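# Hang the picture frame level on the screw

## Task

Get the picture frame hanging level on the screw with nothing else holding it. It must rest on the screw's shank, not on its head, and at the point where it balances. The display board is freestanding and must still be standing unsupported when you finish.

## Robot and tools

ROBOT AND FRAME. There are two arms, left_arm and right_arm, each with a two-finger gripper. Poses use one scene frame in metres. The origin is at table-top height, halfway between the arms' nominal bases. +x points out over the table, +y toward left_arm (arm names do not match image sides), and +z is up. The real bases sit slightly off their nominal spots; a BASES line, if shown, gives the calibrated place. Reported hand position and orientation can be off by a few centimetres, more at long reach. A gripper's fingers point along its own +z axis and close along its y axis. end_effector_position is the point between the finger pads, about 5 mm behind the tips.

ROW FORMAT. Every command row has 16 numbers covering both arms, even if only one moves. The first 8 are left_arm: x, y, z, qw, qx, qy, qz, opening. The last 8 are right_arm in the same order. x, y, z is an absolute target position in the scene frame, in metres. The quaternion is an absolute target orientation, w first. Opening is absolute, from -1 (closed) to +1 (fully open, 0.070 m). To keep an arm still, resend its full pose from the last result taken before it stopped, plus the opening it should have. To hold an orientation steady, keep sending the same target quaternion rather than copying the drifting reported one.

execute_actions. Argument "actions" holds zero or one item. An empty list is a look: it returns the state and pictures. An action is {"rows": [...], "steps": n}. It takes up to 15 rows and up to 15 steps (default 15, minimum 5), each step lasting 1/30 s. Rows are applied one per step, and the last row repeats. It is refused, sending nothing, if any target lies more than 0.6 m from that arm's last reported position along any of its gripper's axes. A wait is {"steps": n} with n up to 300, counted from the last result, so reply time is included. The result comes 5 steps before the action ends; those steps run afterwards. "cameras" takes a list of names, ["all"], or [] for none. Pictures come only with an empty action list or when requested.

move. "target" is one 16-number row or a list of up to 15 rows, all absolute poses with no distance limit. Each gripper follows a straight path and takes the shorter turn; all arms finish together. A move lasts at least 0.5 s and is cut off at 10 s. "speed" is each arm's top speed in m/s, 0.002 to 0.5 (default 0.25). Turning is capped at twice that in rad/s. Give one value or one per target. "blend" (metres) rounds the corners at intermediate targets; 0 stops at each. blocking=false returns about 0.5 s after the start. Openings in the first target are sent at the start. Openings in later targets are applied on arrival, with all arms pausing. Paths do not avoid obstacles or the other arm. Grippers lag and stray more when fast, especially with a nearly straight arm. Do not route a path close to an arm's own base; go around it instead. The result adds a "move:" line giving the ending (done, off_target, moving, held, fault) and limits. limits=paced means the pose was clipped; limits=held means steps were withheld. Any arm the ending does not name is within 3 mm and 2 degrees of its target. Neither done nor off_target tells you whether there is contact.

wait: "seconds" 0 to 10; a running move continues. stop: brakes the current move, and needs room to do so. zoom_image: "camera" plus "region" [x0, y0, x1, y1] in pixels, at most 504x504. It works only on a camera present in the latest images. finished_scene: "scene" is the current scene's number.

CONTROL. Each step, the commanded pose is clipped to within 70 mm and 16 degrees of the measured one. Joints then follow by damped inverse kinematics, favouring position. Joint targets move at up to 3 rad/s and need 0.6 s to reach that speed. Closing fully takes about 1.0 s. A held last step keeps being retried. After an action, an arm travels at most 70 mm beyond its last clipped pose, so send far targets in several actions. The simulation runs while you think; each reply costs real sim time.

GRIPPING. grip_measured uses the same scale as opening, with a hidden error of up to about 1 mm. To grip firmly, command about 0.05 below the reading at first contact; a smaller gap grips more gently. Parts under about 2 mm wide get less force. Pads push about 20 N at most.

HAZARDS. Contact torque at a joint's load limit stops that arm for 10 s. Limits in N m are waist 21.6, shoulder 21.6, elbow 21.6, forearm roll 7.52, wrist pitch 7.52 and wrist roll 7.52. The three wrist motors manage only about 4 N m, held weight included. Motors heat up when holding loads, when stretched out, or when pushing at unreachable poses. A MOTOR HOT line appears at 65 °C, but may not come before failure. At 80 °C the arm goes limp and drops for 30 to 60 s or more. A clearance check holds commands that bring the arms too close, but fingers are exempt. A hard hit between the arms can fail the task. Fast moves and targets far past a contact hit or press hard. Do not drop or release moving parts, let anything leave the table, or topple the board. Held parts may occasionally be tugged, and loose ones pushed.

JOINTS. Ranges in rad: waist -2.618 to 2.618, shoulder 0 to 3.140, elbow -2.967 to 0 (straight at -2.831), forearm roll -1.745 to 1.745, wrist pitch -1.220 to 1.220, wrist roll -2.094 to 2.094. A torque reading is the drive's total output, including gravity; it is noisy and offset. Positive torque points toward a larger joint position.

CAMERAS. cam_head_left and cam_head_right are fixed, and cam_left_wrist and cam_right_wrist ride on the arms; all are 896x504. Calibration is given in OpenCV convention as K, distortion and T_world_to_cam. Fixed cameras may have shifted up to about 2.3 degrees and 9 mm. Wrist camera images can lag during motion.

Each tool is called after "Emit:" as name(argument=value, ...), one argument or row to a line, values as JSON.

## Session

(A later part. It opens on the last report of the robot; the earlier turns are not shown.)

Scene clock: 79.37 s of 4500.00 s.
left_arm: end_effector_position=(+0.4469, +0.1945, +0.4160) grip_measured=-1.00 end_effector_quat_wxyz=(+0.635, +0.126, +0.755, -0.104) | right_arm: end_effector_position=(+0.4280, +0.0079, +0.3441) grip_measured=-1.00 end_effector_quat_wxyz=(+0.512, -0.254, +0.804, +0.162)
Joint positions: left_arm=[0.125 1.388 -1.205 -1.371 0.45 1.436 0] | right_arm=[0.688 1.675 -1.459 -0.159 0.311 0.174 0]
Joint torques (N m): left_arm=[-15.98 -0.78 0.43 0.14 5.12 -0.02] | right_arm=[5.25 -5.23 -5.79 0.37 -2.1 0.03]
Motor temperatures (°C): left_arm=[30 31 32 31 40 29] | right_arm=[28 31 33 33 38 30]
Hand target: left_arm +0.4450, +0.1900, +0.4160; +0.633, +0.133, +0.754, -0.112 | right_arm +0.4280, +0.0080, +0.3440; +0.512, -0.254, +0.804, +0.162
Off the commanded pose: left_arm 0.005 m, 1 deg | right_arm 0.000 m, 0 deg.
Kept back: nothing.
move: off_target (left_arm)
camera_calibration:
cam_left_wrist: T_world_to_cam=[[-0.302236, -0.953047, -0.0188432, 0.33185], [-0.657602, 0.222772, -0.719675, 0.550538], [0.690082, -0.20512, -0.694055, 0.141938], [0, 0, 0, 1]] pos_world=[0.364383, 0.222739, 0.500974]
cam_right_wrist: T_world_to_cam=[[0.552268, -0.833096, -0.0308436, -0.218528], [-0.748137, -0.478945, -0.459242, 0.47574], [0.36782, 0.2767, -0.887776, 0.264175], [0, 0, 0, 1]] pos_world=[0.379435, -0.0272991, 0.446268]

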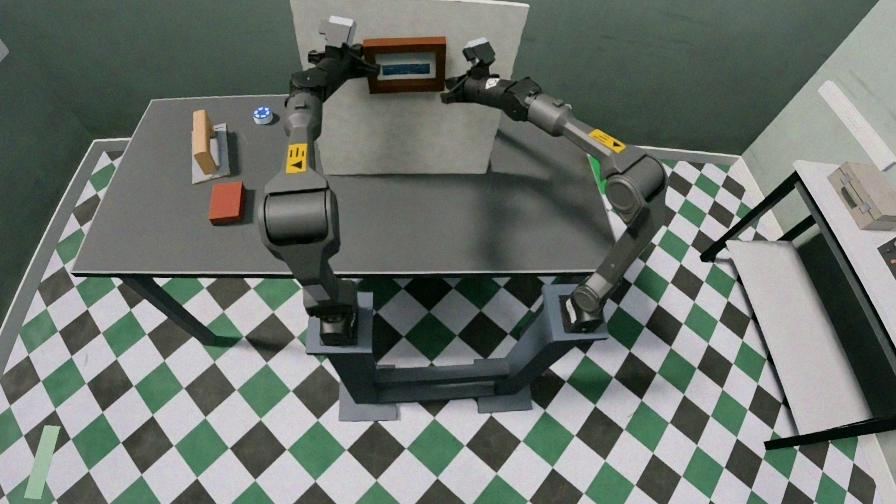

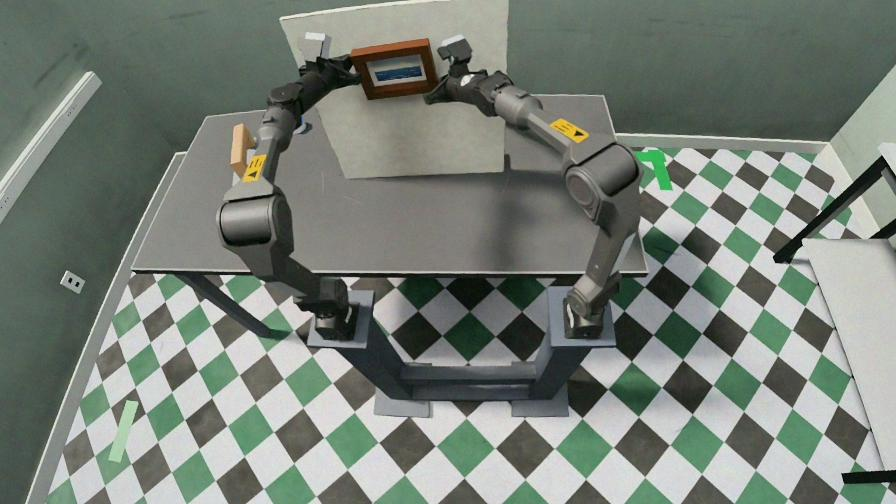

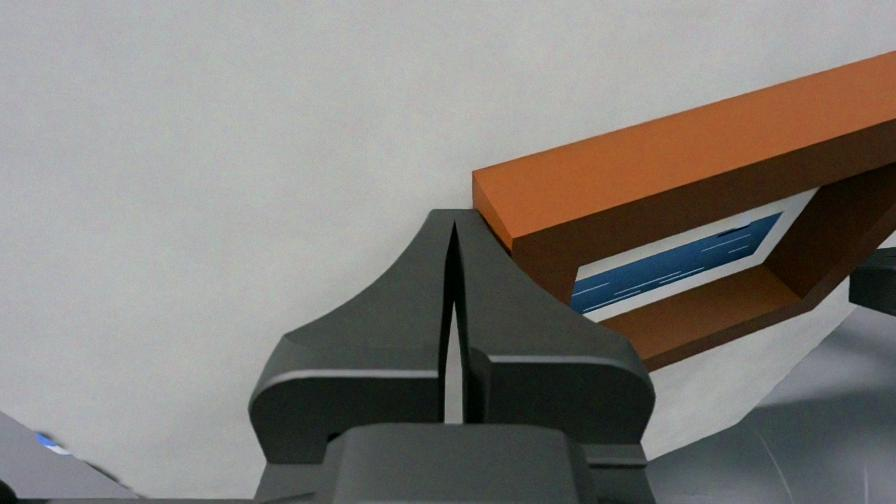

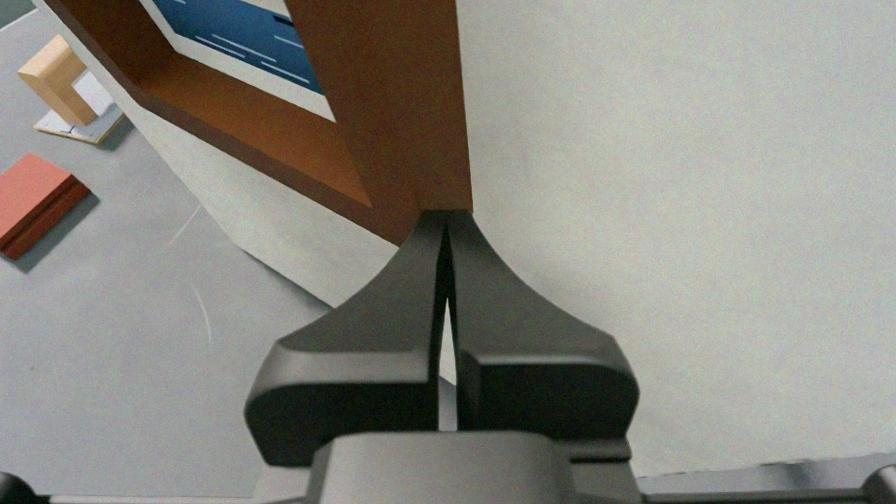

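Emit:
move(
  target=[
    [0.445, 0.1990, 0.416, 0.633, 0.133, 0.7544, -0.1116, -1, 0.428, 0.008, 0.344, 0.5124, -0.2536, 0.8044, 0.1616, -1],
    [0.445, 0.208, 0.416, 0.633, 0.133, 0.7544, -0.1116, -1, 0.428, 0.008, 0.344, 0.5124, -0.2536, 0.8044, 0.1616, -1],
  ],
  speed=[0.015, 0.03],
)

Scene clock: 84.97 s of 4500.00 s.
left_arm: end_effector_position=(+0.4452, +0.2071, +0.4149) grip_measured=-1.00 end_effector_quat_wxyz=(+0.632, +0.134, +0.755, -0.113) | right_arm: end_effector_position=(+0.4277, +0.0085, +0.3443) grip_measured=-1.00 end_effector_quat_wxyz=(+0.513, -0.254, +0.804, +0.162)
Joint positions: left_arm=[0.197 1.398 -1.214 -1.389 0.544 1.465 0] | right_arm=[0.689 1.675 -1.459 -0.158 0.31 0.174 0]
Joint torques (N m): left_arm=[0.38 -5.7 -3.91 -0.66 -0.37 -0.2] | right_arm=[-0.04 -7.93 -4.4 -0.23 -0.65 0.14]
Motor temperatures (°C): left_arm=[31 31 32 31 43 29] | right_arm=[29 31 33 33 39 30]
Hand target: left_arm +0.4450, +0.2080, +0.4160; +0.633, +0.133, +0.754, -0.112 | right_arm +0.4280, +0.0080, +0.3440; +0.512, -0.254, +0.804, +0.162
Off the commanded pose: left_arm 0.001 m, 0 deg | right_arm 0.001 m, 0 deg.
Kept back: nothing.
move: done
camera_calibration:
cam_left_wrist: T_world_to_cam=[[-0.324912, -0.945629, -0.0147382, 0.350154], [-0.655821, 0.236509, -0.716912, 0.541086], [0.681418, -0.223268, -0.697008, 0.153771], [0, 0, 0, 1]] pos_world=[0.363843, 0.237476, 0.500251]
cam_right_wrist: T_world_to_cam=[[0.55323, -0.832416, -0.0319359, -0.21788], [-0.747475, -0.479124, -0.460132, 0.475906], [0.36772, 0.27843, -0.887276, 0.264171], [0, 0, 0, 1]] pos_world=[0.379125, -0.0269022, 0.446414]

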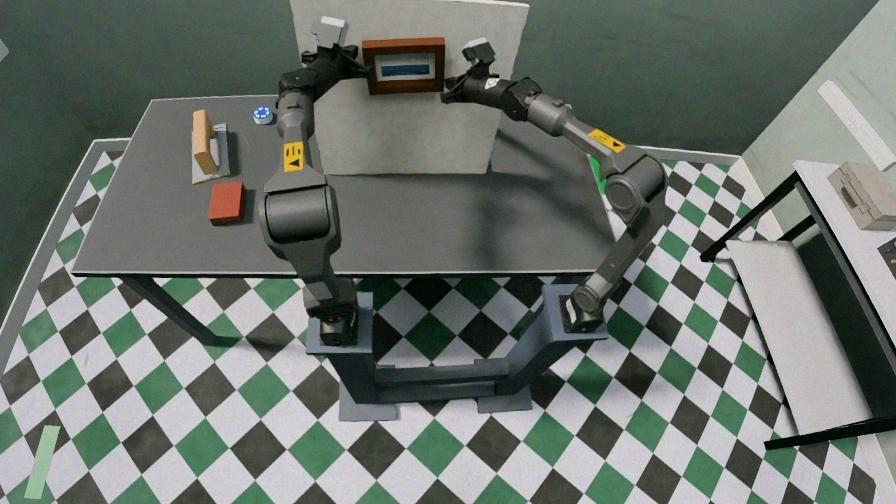

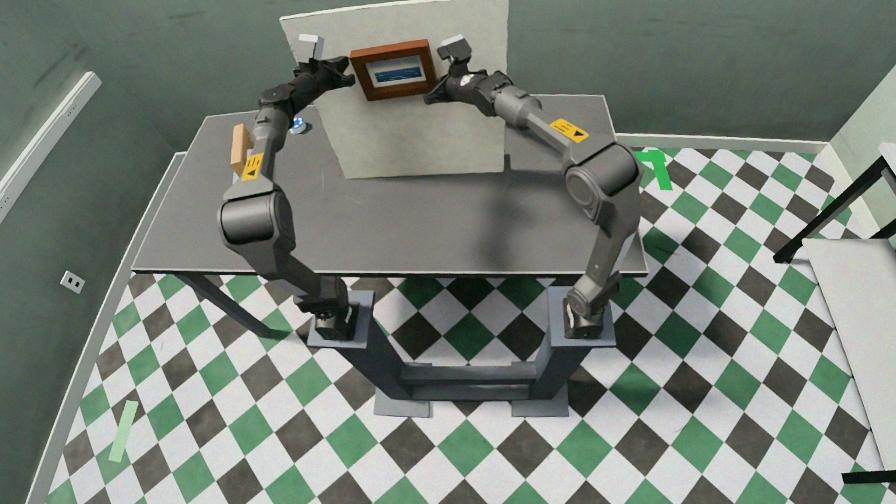

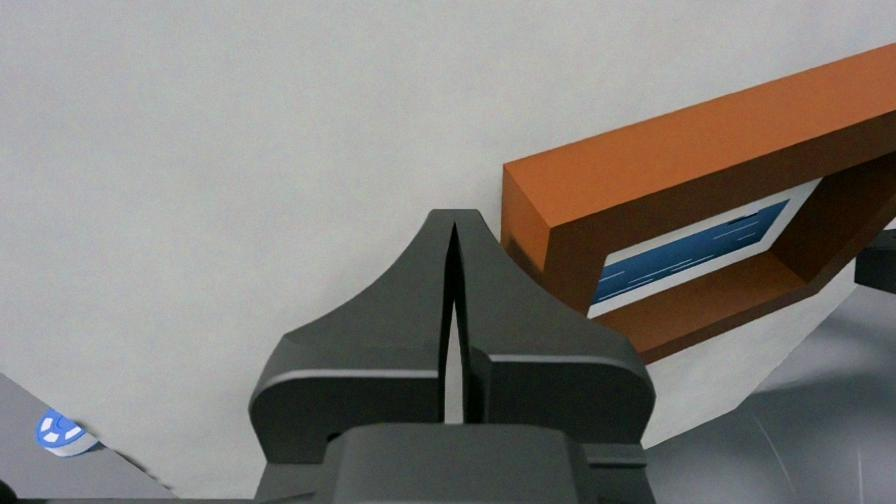

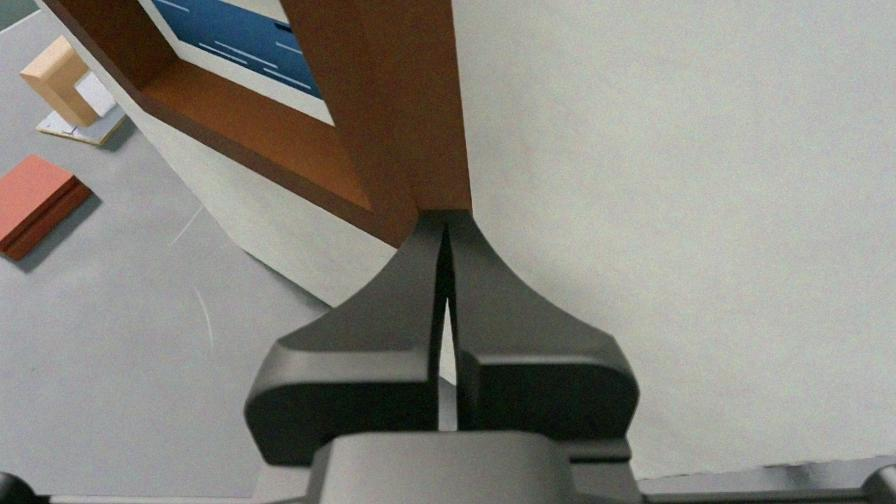

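Emit:
move(
  target=[
    [0.36, 0.225, 0.430, 0.633, 0.133, 0.7544, -0.1116, -1, 0.428, 0.008, 0.344, 0.5124, -0.2536, 0.8044, 0.1616, -1],
    [0.33, 0.174, 0.395, 0.6428, 0, 0.7660, 0, 1, 0.428, 0.008, 0.344, 0.5124, -0.2536, 0.8044, 0.1616, -1],
  ],
  speed=[0.1, 0.15],
  blend=0.02,
)

Scene clock: 90.87 s of 4500.00 s.
left_arm: end_effector_position=(+0.3300, +0.1740, +0.3949) grip_measured=+0.98 end_effector_quat_wxyz=(+0.649, -0.002, +0.761, +0.002) | right_arm: end_effector_position=(+0.4280, +0.0081, +0.3443) grip_measured=-1.00 end_effector_quat_wxyz=(+0.513, -0.254, +0.804, +0.162)
Joint positions: left_arm=[-0.528 0.974 -0.811 -1.752 -0.541 1.688 0.069] | right_arm=[0.688 1.675 -1.459 -0.159 0.31 0.174 0]
Joint torques (N m): left_arm=[0.42 -2.25 -2.71 0.19 0.19 -0.1] | right_arm=[-0.16 -5.91 -3.99 -0.22 -0.63 0.23]
Motor temperatures (°C): left_arm=[30 31 32 31 40 29] | right_arm=[28 31 33 33 39 30]
Hand target: left_arm +0.3301, +0.1739, +0.3948; +0.649, -0.001, +0.761, +0.002 | right_arm +0.4280, +0.0080, +0.3440; +0.512, -0.254, +0.804, +0.162
Off the commanded pose: left_arm 0.000 m, 1 deg | right_arm 0.000 m, 0 deg.
joint sent to its limit (left arm) — joint 4 (forearm roll), lower limit.
Kept back: nothing.
move: done
camera_calibration:
cam_left_wrist: T_world_to_cam=[[0.0262227, -0.999534, -0.0156514, 0.174979], [-0.683475, -0.00650094, -0.729945, 0.515486], [0.729502, 0.0298385, -0.683327, 0.145613], [0, 0, 0, 1]] pos_world=[0.241508, 0.173904, 0.478516]
cam_right_wrist: T_world_to_cam=[[0.552616, -0.832857, -0.0310564, -0.218429], [-0.747587, -0.478877, -0.460206, 0.476018], [0.368414, 0.277535, -0.887269, 0.263887], [0, 0, 0, 1]] pos_world=[0.379353, -0.0272035, 0.446422]

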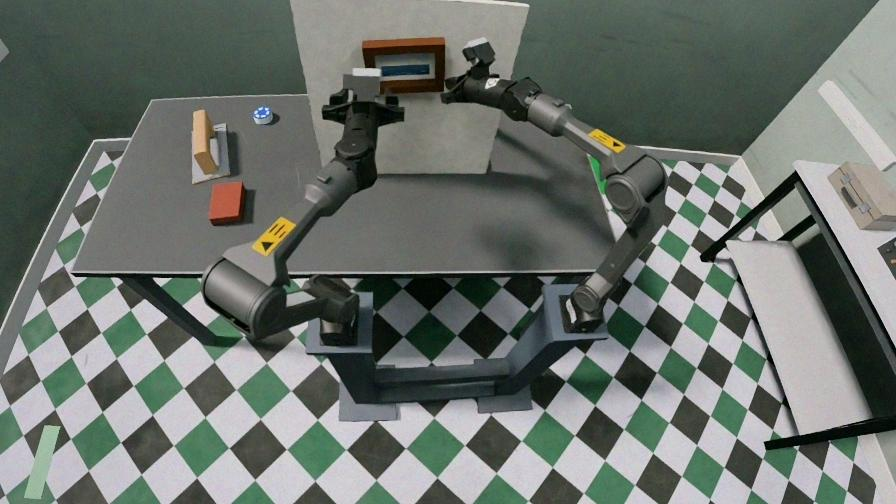

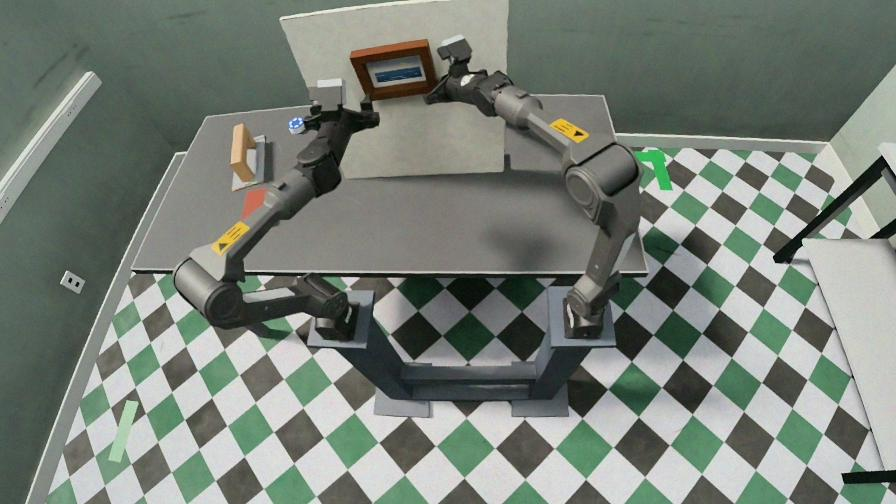

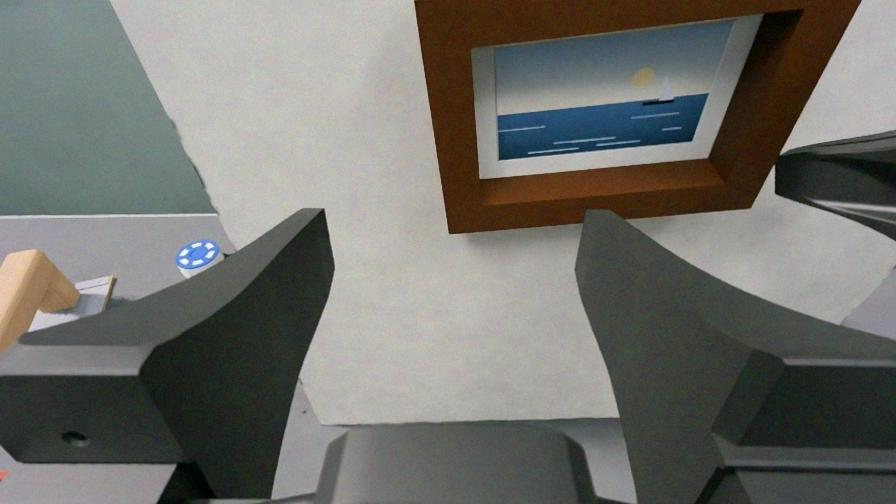

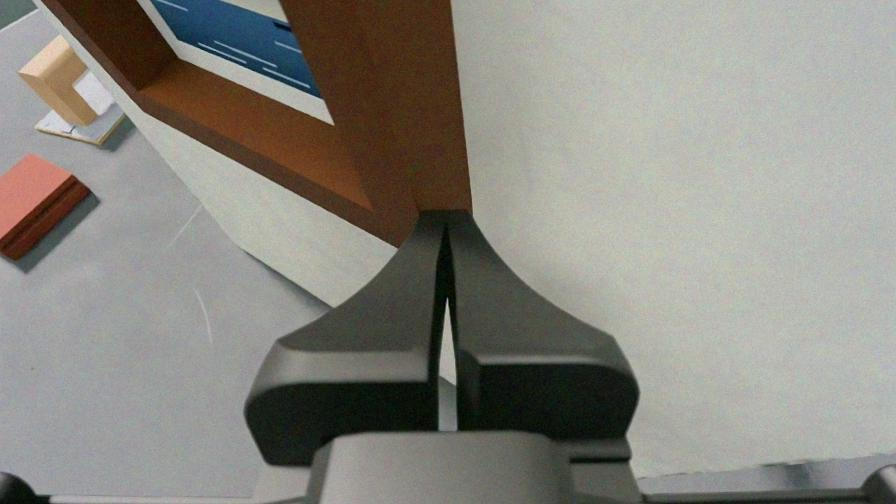

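Emit:
move(
  target=[
    [0.385, 0.181, 0.392, 0.6428, 0, 0.7660, 0, 1, 0.428, 0.0145, 0.3405, 0.5124, -0.2536, 0.8044, 0.1616, -1],
  ],
  speed=0.06,
)

Scene clock: 93.17 s of 4500.00 s.
left_arm: end_effector_position=(+0.3855, +0.1810, +0.3918) grip_measured=+0.98 end_effector_quat_wxyz=(+0.643, +0.000, +0.766, +0.000) | right_arm: end_effector_position=(+0.4279, +0.0145, +0.3405) grip_measured=-1.00 end_effector_quat_wxyz=(+0.512, -0.254, +0.804, +0.162)
Joint positions: left_arm=[-0.321 1.156 -0.921 -1.681 -0.323 1.628 0.069] | right_arm=[0.704 1.69 -1.464 -0.211 0.305 0.231 0]
Joint torques (N m): left_arm=[-0.73 -4.18 -3.18 0.25 -0.18 -0.09] | right_arm=[1.47 -6.92 -5.54 -0.09 -1.2 0.11]
Motor temperatures (°C): left_arm=[30 31 32 31 40 29] | right_arm=[28 31 33 33 39 30]
Hand target: left_arm +0.3850, +0.1810, +0.3920; +0.643, +0.000, +0.766, +0.000 | right_arm +0.4280, +0.0145, +0.3405; +0.512, -0.254, +0.804, +0.162
Off the commanded pose: left_arm 0.000 m, 0 deg | right_arm 0.000 m, 0 deg.
Kept back: nothing.
move: done
camera_calibration:
cam_left_wrist: T_world_to_cam=[[0.0209977, -0.999665, -0.0151371, 0.182321], [-0.695819, -0.00374033, -0.718207, 0.550862], [0.71791, 0.0256134, -0.695665, 0.112917], [0, 0, 0, 1]] pos_world=[0.298408, 0.181428, 0.476945]
cam_right_wrist: T_world_to_cam=[[0.552389, -0.833014, -0.0308857, -0.21315], [-0.748143, -0.479088, -0.459083, 0.477048], [0.367626, 0.276699, -0.887856, 0.259336], [0, 0, 0, 1]] pos_world=[0.379303, -0.0207678, 0.442675]

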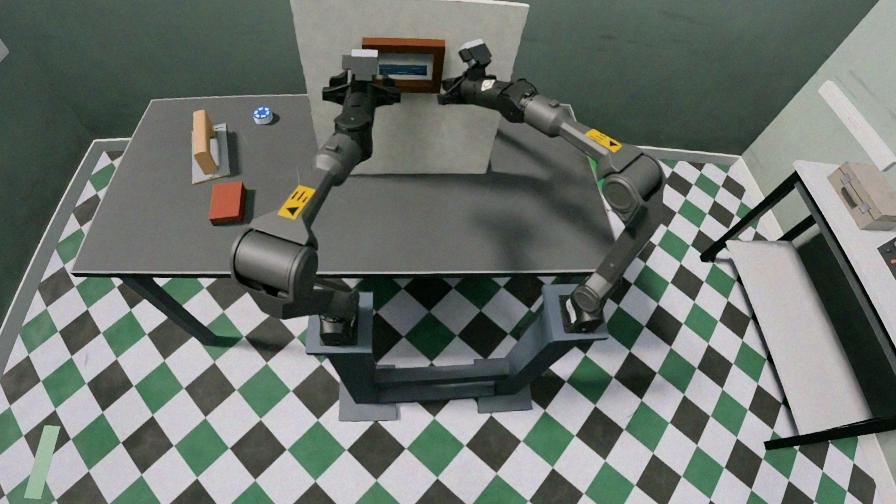

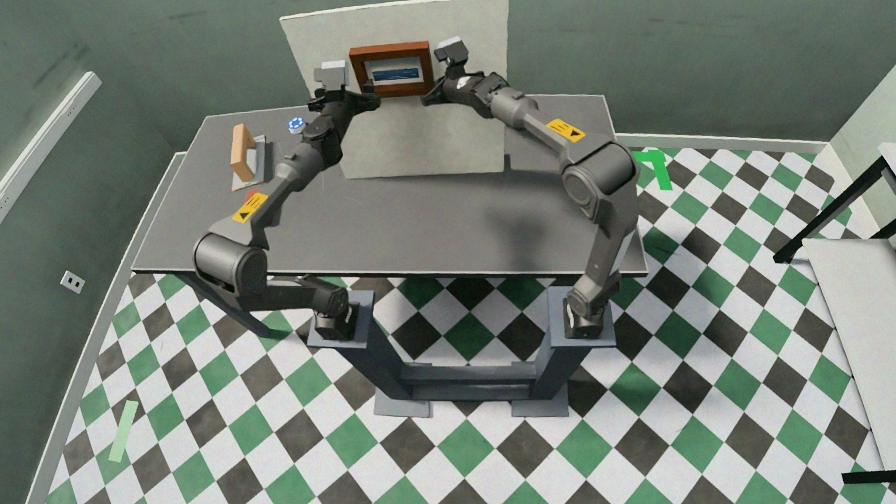

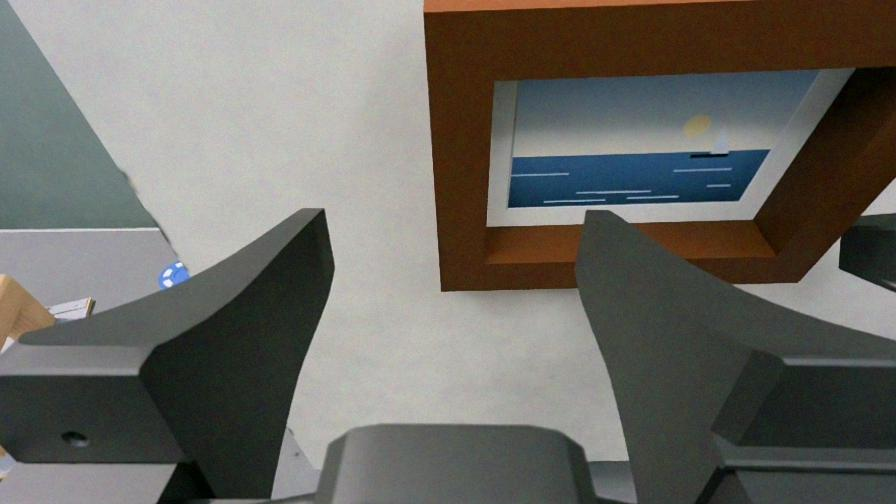

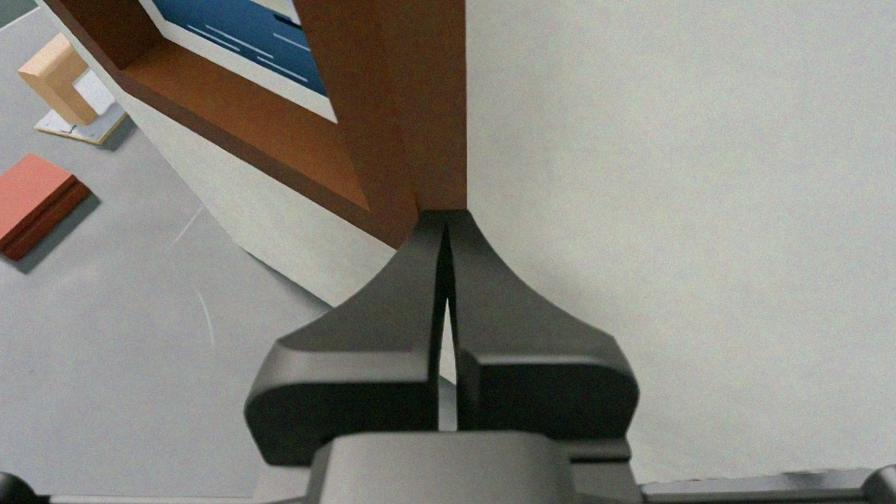

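Emit:
move(
  target=[
    [0.400, 0.1800, 0.3815, 0.6428, 0, 0.7660, 0, 1, 0.428, 0.0145, 0.3405, 0.5124, -0.2536, 0.8044, 0.1616, -1],
    [0.443, 0.1800, 0.380, 0.6428, 0, 0.7660, 0, 1, 0.428, 0.0145, 0.3405, 0.5124, -0.2536, 0.8044, 0.1616, -1],
  ],
  speed=0.04,
  blend=0.005,
)

Scene clock: 95.97 s of 4500.00 s.
left_arm: end_effector_position=(+0.4433, +0.1798, +0.3799) grip_measured=+0.98 end_effector_quat_wxyz=(+0.643, +0.000, +0.766, +0.000) | right_arm: end_effector_position=(+0.4279, +0.0145, +0.3405) grip_measured=-1.00 end_effector_quat_wxyz=(+0.512, -0.254, +0.804, +0.162)
Joint positions: left_arm=[-0.244 1.363 -1.039 -1.349 -0.252 1.298 0.069] | right_arm=[0.704 1.69 -1.464 -0.211 0.305 0.231 0]
Joint torques (N m): left_arm=[0.18 -5.19 -3.23 0.2 -0.39 -0.07] | right_arm=[0.34 -8.18 -4.89 0 -0.86 -0.11]
Motor temperatures (°C): left_arm=[30 31 32 31 39 29] | right_arm=[28 31 33 33 39 30]
Hand target: left_arm +0.4430, +0.1800, +0.3800; +0.643, +0.000, +0.766, +0.000 | right_arm +0.4280, +0.0145, +0.3405; +0.512, -0.254, +0.804, +0.162
Off the commanded pose: left_arm 0.000 m, 0 deg | right_arm 0.000 m, 0 deg.
Kept back: nothing.
move: done
camera_calibration:
cam_left_wrist: T_world_to_cam=[[0.0205696, -0.999674, -0.0151087, 0.179885], [-0.695611, -0.00345535, -0.71841, 0.582479], [0.718124, 0.0252872, -0.695456, 0.0630011], [0, 0, 0, 1]] pos_world=[0.356236, 0.180246, 0.464991]
cam_right_wrist: T_world_to_cam=[[0.552389, -0.833014, -0.0308857, -0.21315], [-0.748143, -0.479088, -0.459083, 0.477048], [0.367626, 0.276699, -0.887856, 0.259336], [0, 0, 0, 1]] pos_world=[0.379303, -0.0207678, 0.442675]

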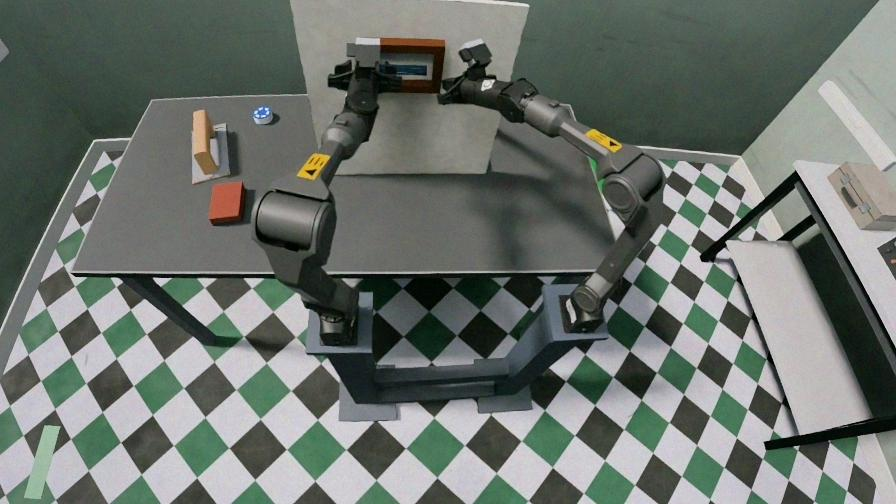

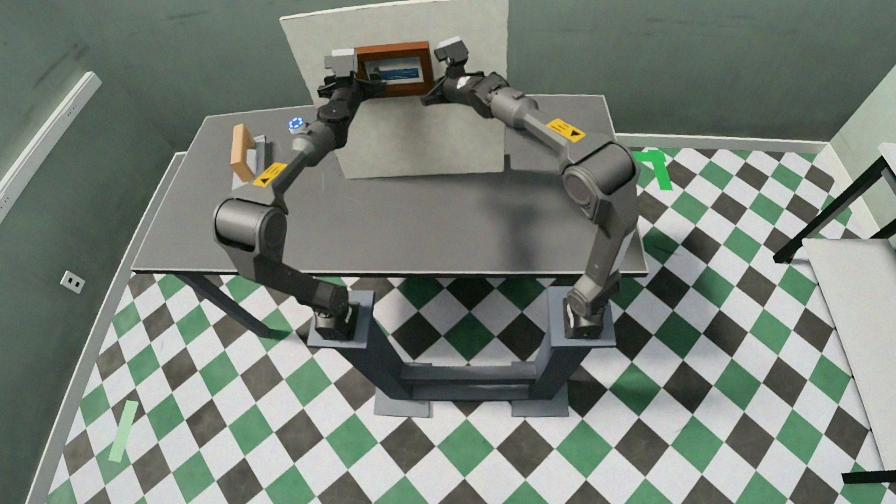

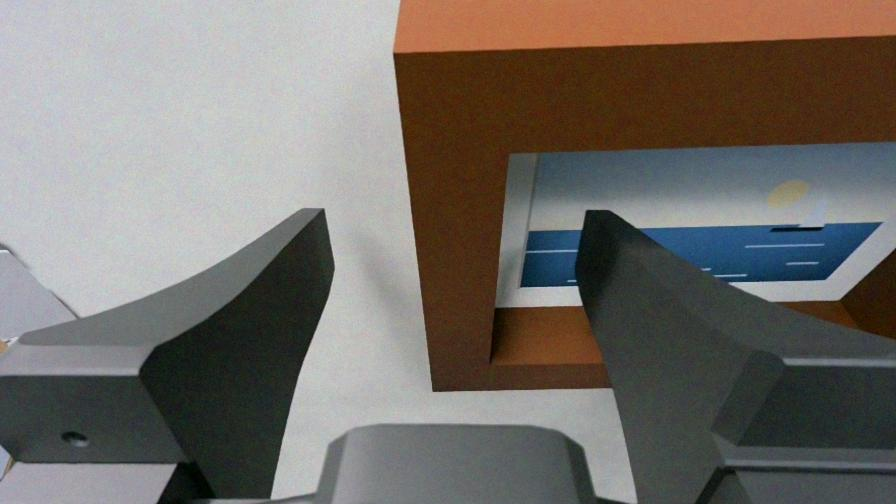

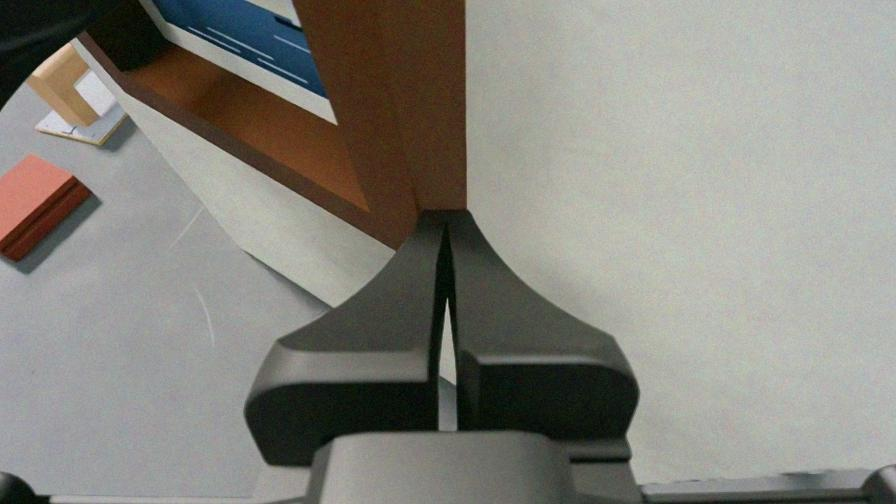

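Emit:
move(
  target=[
    [0.443, 0.1800, 0.380, 0.6428, 0, 0.7660, 0, -0.36, 0.428, 0.0145, 0.3405, 0.5124, -0.2536, 0.8044, 0.1616, -1],
  ],
  speed=0.04,
  cameras=["cam_left_wrist"],
)

Scene clock: 97.17 s of 4500.00 s.
left_arm: end_effector_position=(+0.4431, +0.1798, +0.3799) grip_measured=-0.36 end_effector_quat_wxyz=(+0.643, +0.000, +0.766, +0.000) | right_arm: end_effector_position=(+0.4279, +0.0145, +0.3405) grip_measured=-1.00 end_effector_quat_wxyz=(+0.512, -0.254, +0.804, +0.162)
Joint positions: left_arm=[-0.244 1.362 -1.039 -1.349 -0.252 1.298 0.022] | right_arm=[0.704 1.69 -1.464 -0.211 0.305 0.231 0]
Joint torques (N m): left_arm=[-0.69 -6.1 -2.78 0.03 -0.62 0.05] | right_arm=[0.12 -7.64 -4.03 -0.03 -0.76 -0.1]
Motor temperatures (°C): left_arm=[30 31 32 31 38 29] | right_arm=[28 31 33 33 39 30]
Hand target: left_arm +0.4430, +0.1800, +0.3800; +0.643, +0.000, +0.766, +0.000 | right_arm +0.4280, +0.0145, +0.3405; +0.512, -0.254, +0.804, +0.162
Off the commanded pose: left_arm 0.000 m, 0 deg | right_arm 0.000 m, 0 deg.
Kept back: nothing.
move: done
camera_calibration:
cam_left_wrist: T_world_to_cam=[[0.0205699, -0.999674, -0.015104, 0.17995], [-0.695599, -0.00345845, -0.718422, 0.582302], [0.718136, 0.0252842, -0.695444, 0.0631583], [0, 0, 0, 1]] pos_world=[0.355991, 0.180308, 0.464979]
Images, in order (width x height): cam_left_wrist 896x504.

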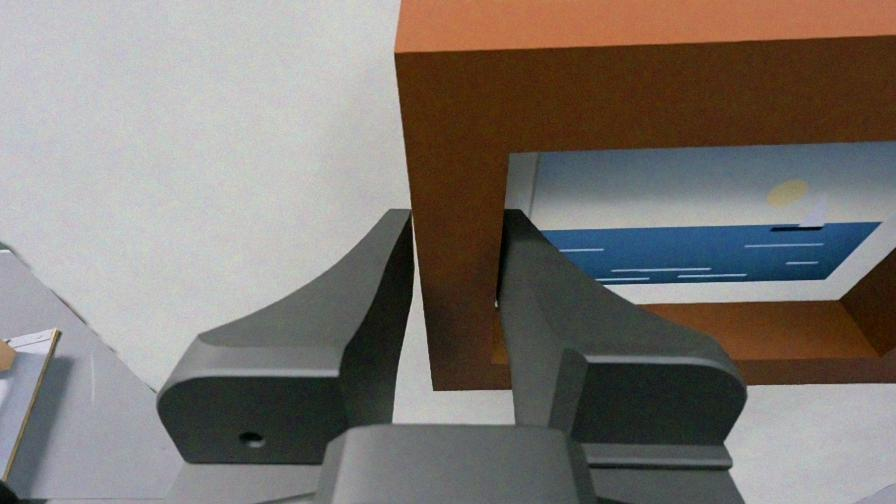

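Emit:
move(
  target=[
    [0.443, 0.1800, 0.380, 0.6428, 0, 0.7660, 0, -0.44, 0.428, 0.0145, 0.3405, 0.5124, -0.2536, 0.8044, 0.1616, -1],
  ],
  speed=0.04,
  cameras=["cam_left_wrist"],
)

Scene clock: 98.10 s of 4500.00 s.
left_arm: end_effector_position=(+0.4430, +0.1794, +0.3799) grip_measured=-0.44 end_effector_quat_wxyz=(+0.643, +0.001, +0.766, +0.000) | right_arm: end_effector_position=(+0.4279, +0.0145, +0.3405) grip_measured=-1.00 end_effector_quat_wxyz=(+0.512, -0.254, +0.804, +0.162)
Joint positions: left_arm=[-0.245 1.362 -1.039 -1.349 -0.252 1.298 0.02] | right_arm=[0.704 1.69 -1.464 -0.211 0.305 0.231 0]
Joint torques (N m): left_arm=[2.05 -5.16 -2.7 0.07 -1.16 0.01] | right_arm=[-0.1 -7.22 -3.96 -0.09 -0.71 -0.1]
Motor temperatures (°C): left_arm=[30 31 32 31 38 29] | right_arm=[28 31 33 33 39 30]
Hand target: left_arm +0.4430, +0.1800, +0.3800; +0.643, +0.000, +0.766, +0.000 | right_arm +0.4280, +0.0145, +0.3405; +0.512, -0.254, +0.804, +0.162
Off the commanded pose: left_arm 0.001 m, 0 deg | right_arm 0.000 m, 0 deg.
Kept back: nothing.
move: done
camera_calibration:
cam_left_wrist: T_world_to_cam=[[0.0196626, -0.999693, -0.015104, 0.179957], [-0.695602, -0.00282715, -0.718422, 0.582153], [0.718158, 0.0246324, -0.695444, 0.0633123], [0, 0, 0, 1]] pos_world=[0.35594, 0.179988, 0.464979]
Images, in order (width x height): cam_left_wrist 896x504.

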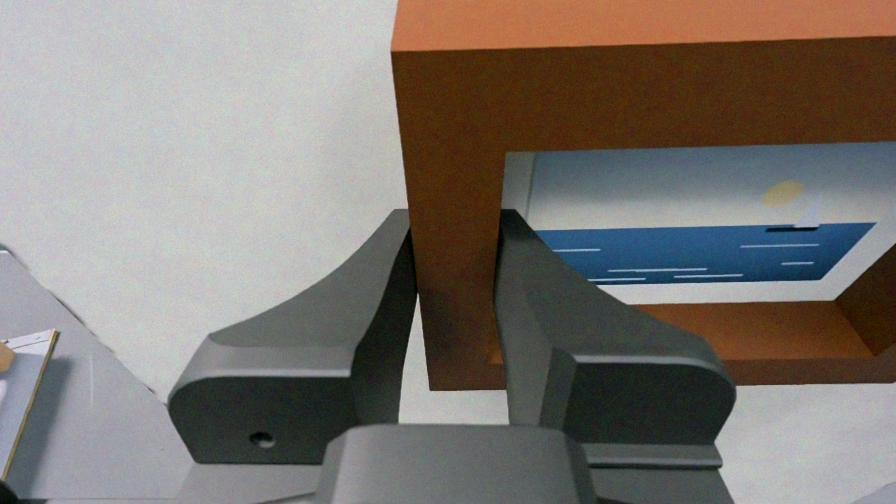

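Emit:
move(
  target=[
    [0.443, 0.1788, 0.380, 0.6428, 0, 0.7660, 0, -0.44, 0.428, 0.0145, 0.3405, 0.5124, -0.2536, 0.8044, 0.1616, -1],
    [0.443, 0.1788, 0.380, 0.6428, 0, 0.7660, 0, -0.50, 0.428, 0.0145, 0.3405, 0.5124, -0.2536, 0.8044, 0.1616, -1],
  ],
  speed=0.04,
  cameras=["cam_left_wrist"],
)

Scene clock: 100.93 s of 4500.00 s.
left_arm: end_effector_position=(+0.4429, +0.1797, +0.3805) grip_measured=-0.45 end_effector_quat_wxyz=(+0.643, -0.001, +0.766, +0.001) | right_arm: end_effector_position=(+0.4279, +0.0145, +0.3405) grip_measured=-1.00 end_effector_quat_wxyz=(+0.512, -0.254, +0.804, +0.162)
Joint positions: left_arm=[-0.248 1.362 -1.04 -1.354 -0.259 1.302 0.019] | right_arm=[0.704 1.69 -1.464 -0.211 0.305 0.231 0]
Joint torques (N m): left_arm=[-0.11 -3.55 -1.9 0.4 -0.23 0.14] | right_arm=[-0.31 -6.26 -3.94 -0.27 -0.61 -0.1]
Motor temperatures (°C): left_arm=[30 31 32 31 38 29] | right_arm=[28 31 33 33 39 30]
Hand target: left_arm +0.4430, +0.1788, +0.3800; +0.643, +0.000, +0.766, +0.000 | right_arm +0.4280, +0.0145, +0.3405; +0.512, -0.254, +0.804, +0.162
Off the commanded pose: left_arm 0.001 m, 0 deg | right_arm 0.000 m, 0 deg.
Kept back: nothing.
move: done
camera_calibration:
cam_left_wrist: T_world_to_cam=[[0.0238386, -0.999605, -0.0148898, 0.178247], [-0.694383, -0.00584101, -0.719582, 0.583012], [0.71921, 0.027493, -0.694248, 0.0623671], [0, 0, 0, 1]] pos_world=[0.355729, 0.179868, 0.465477]
Images, in order (width x height): cam_left_wrist 896x504.

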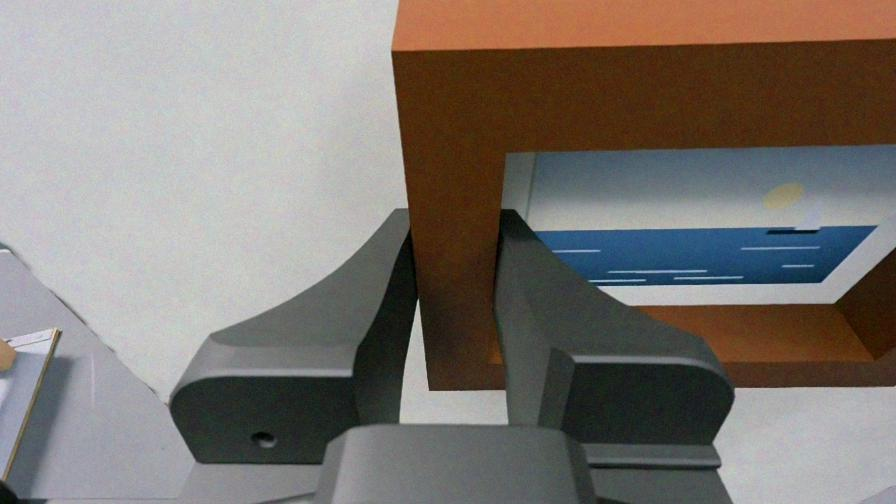

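Emit:
move(
  target=[
    [0.443, 0.1797, 0.3805, 0.6428, 0, 0.7660, 0, -0.50, 0.415, 0.000, 0.3425, 0.5124, -0.2536, 0.8044, 0.1616, -1],
    [0.443, 0.1797, 0.3805, 0.6428, 0, 0.7660, 0, -0.50, 0.36, -0.02, 0.380, 0.5124, -0.2536, 0.8044, 0.1616, -1],
  ],
  speed=[0.02, 0.08],
  blend=0.005,
)

Scene clock: 103.63 s of 4500.00 s.
left_arm: end_effector_position=(+0.4430, +0.1795, +0.3799) grip_measured=-0.45 end_effector_quat_wxyz=(+0.642, +0.000, +0.766, +0.000) | right_arm: end_effector_position=(+0.3596, -0.0202, +0.3810) grip_measured=-1.00 end_effector_quat_wxyz=(+0.513, -0.253, +0.804, +0.162)
Joint positions: left_arm=[-0.246 1.362 -1.04 -1.358 -0.252 1.307 0.019] | right_arm=[0.769 1.427 -1.323 -0.289 0.438 0.32 0]
Joint torques (N m): left_arm=[0.79 -5.2 -2.68 0.14 -0.61 0.24] | right_arm=[-0.3 -4.07 -4 -0.15 -0.84 0]
Motor temperatures (°C): left_arm=[30 31 32 31 37 29] | right_arm=[28 31 33 33 39 30]
Hand target: left_arm +0.4430, +0.1797, +0.3805; +0.643, +0.000, +0.766, +0.000 | right_arm +0.3600, -0.0200, +0.3800; +0.512, -0.254, +0.804, +0.162
Off the commanded pose: left_arm 0.001 m, 0 deg | right_arm 0.001 m, 0 deg.
Kept back: nothing.
move: done
camera_calibration:
cam_left_wrist: T_world_to_cam=[[0.0204049, -0.99968, -0.0149775, 0.179648], [-0.696256, -0.00345752, -0.717785, 0.58236], [0.717503, 0.0250745, -0.696104, 0.0638383], [0, 0, 0, 1]] pos_world=[0.356002, 0.180003, 0.465138]
cam_right_wrist: T_world_to_cam=[[0.552453, -0.832961, -0.0311674, -0.202935], [-0.747519, -0.478548, -0.46066, 0.42831], [0.368797, 0.277791, -0.887029, 0.329286], [0, 0, 0, 1]] pos_world=[0.310842, -0.0555429, 0.483067]

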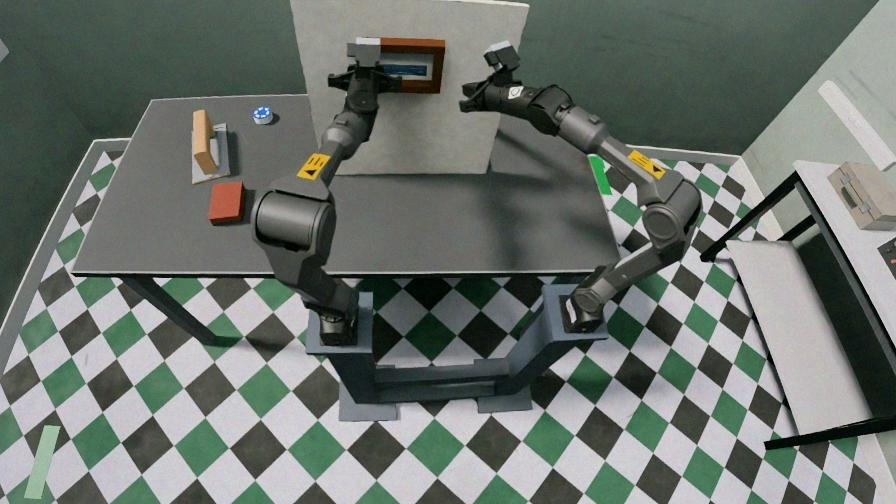

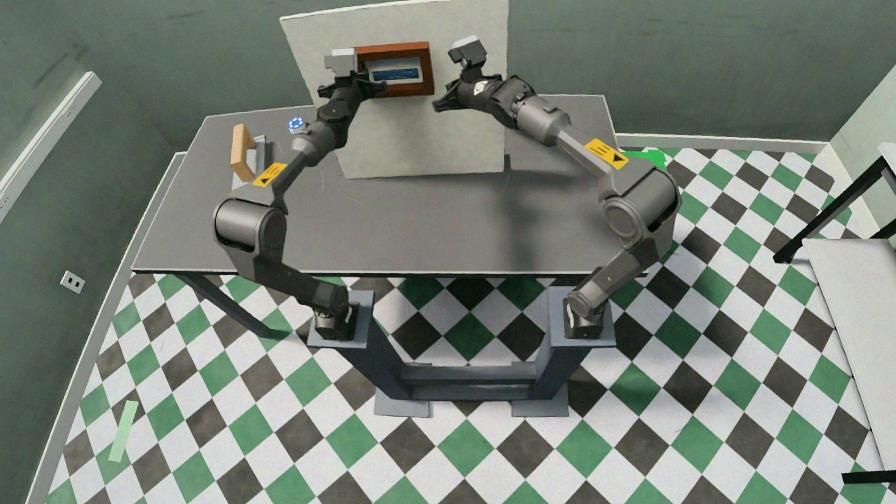

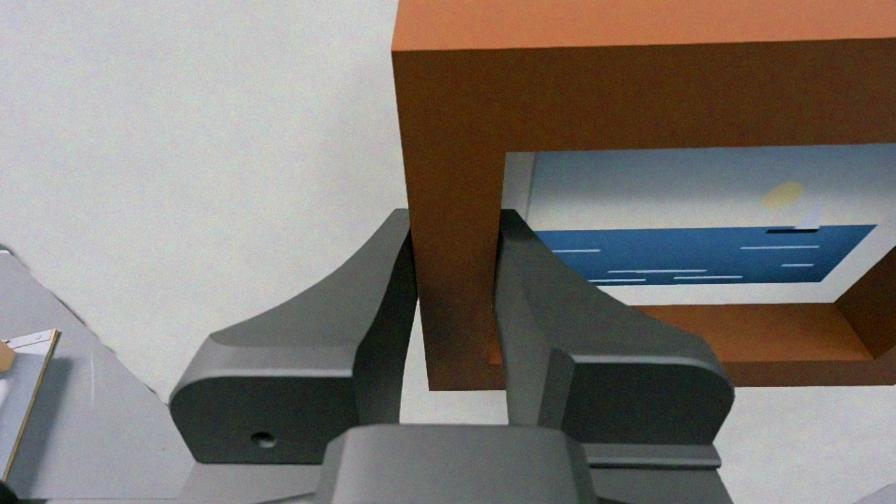

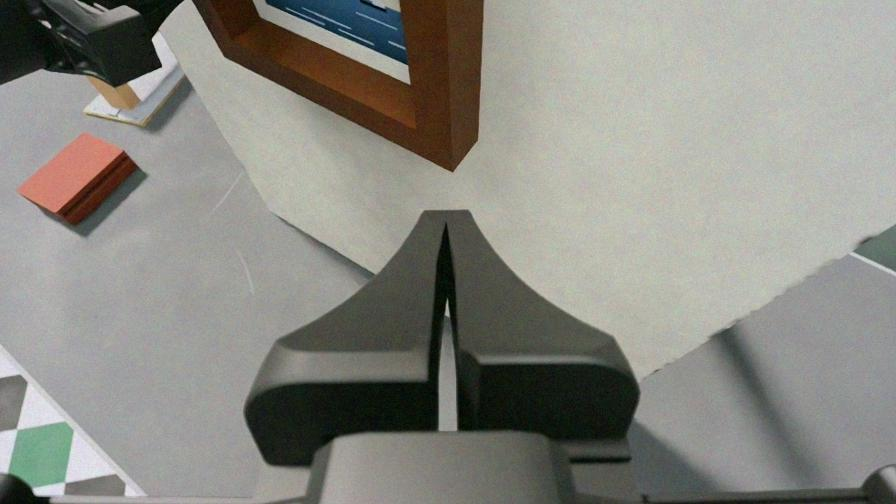

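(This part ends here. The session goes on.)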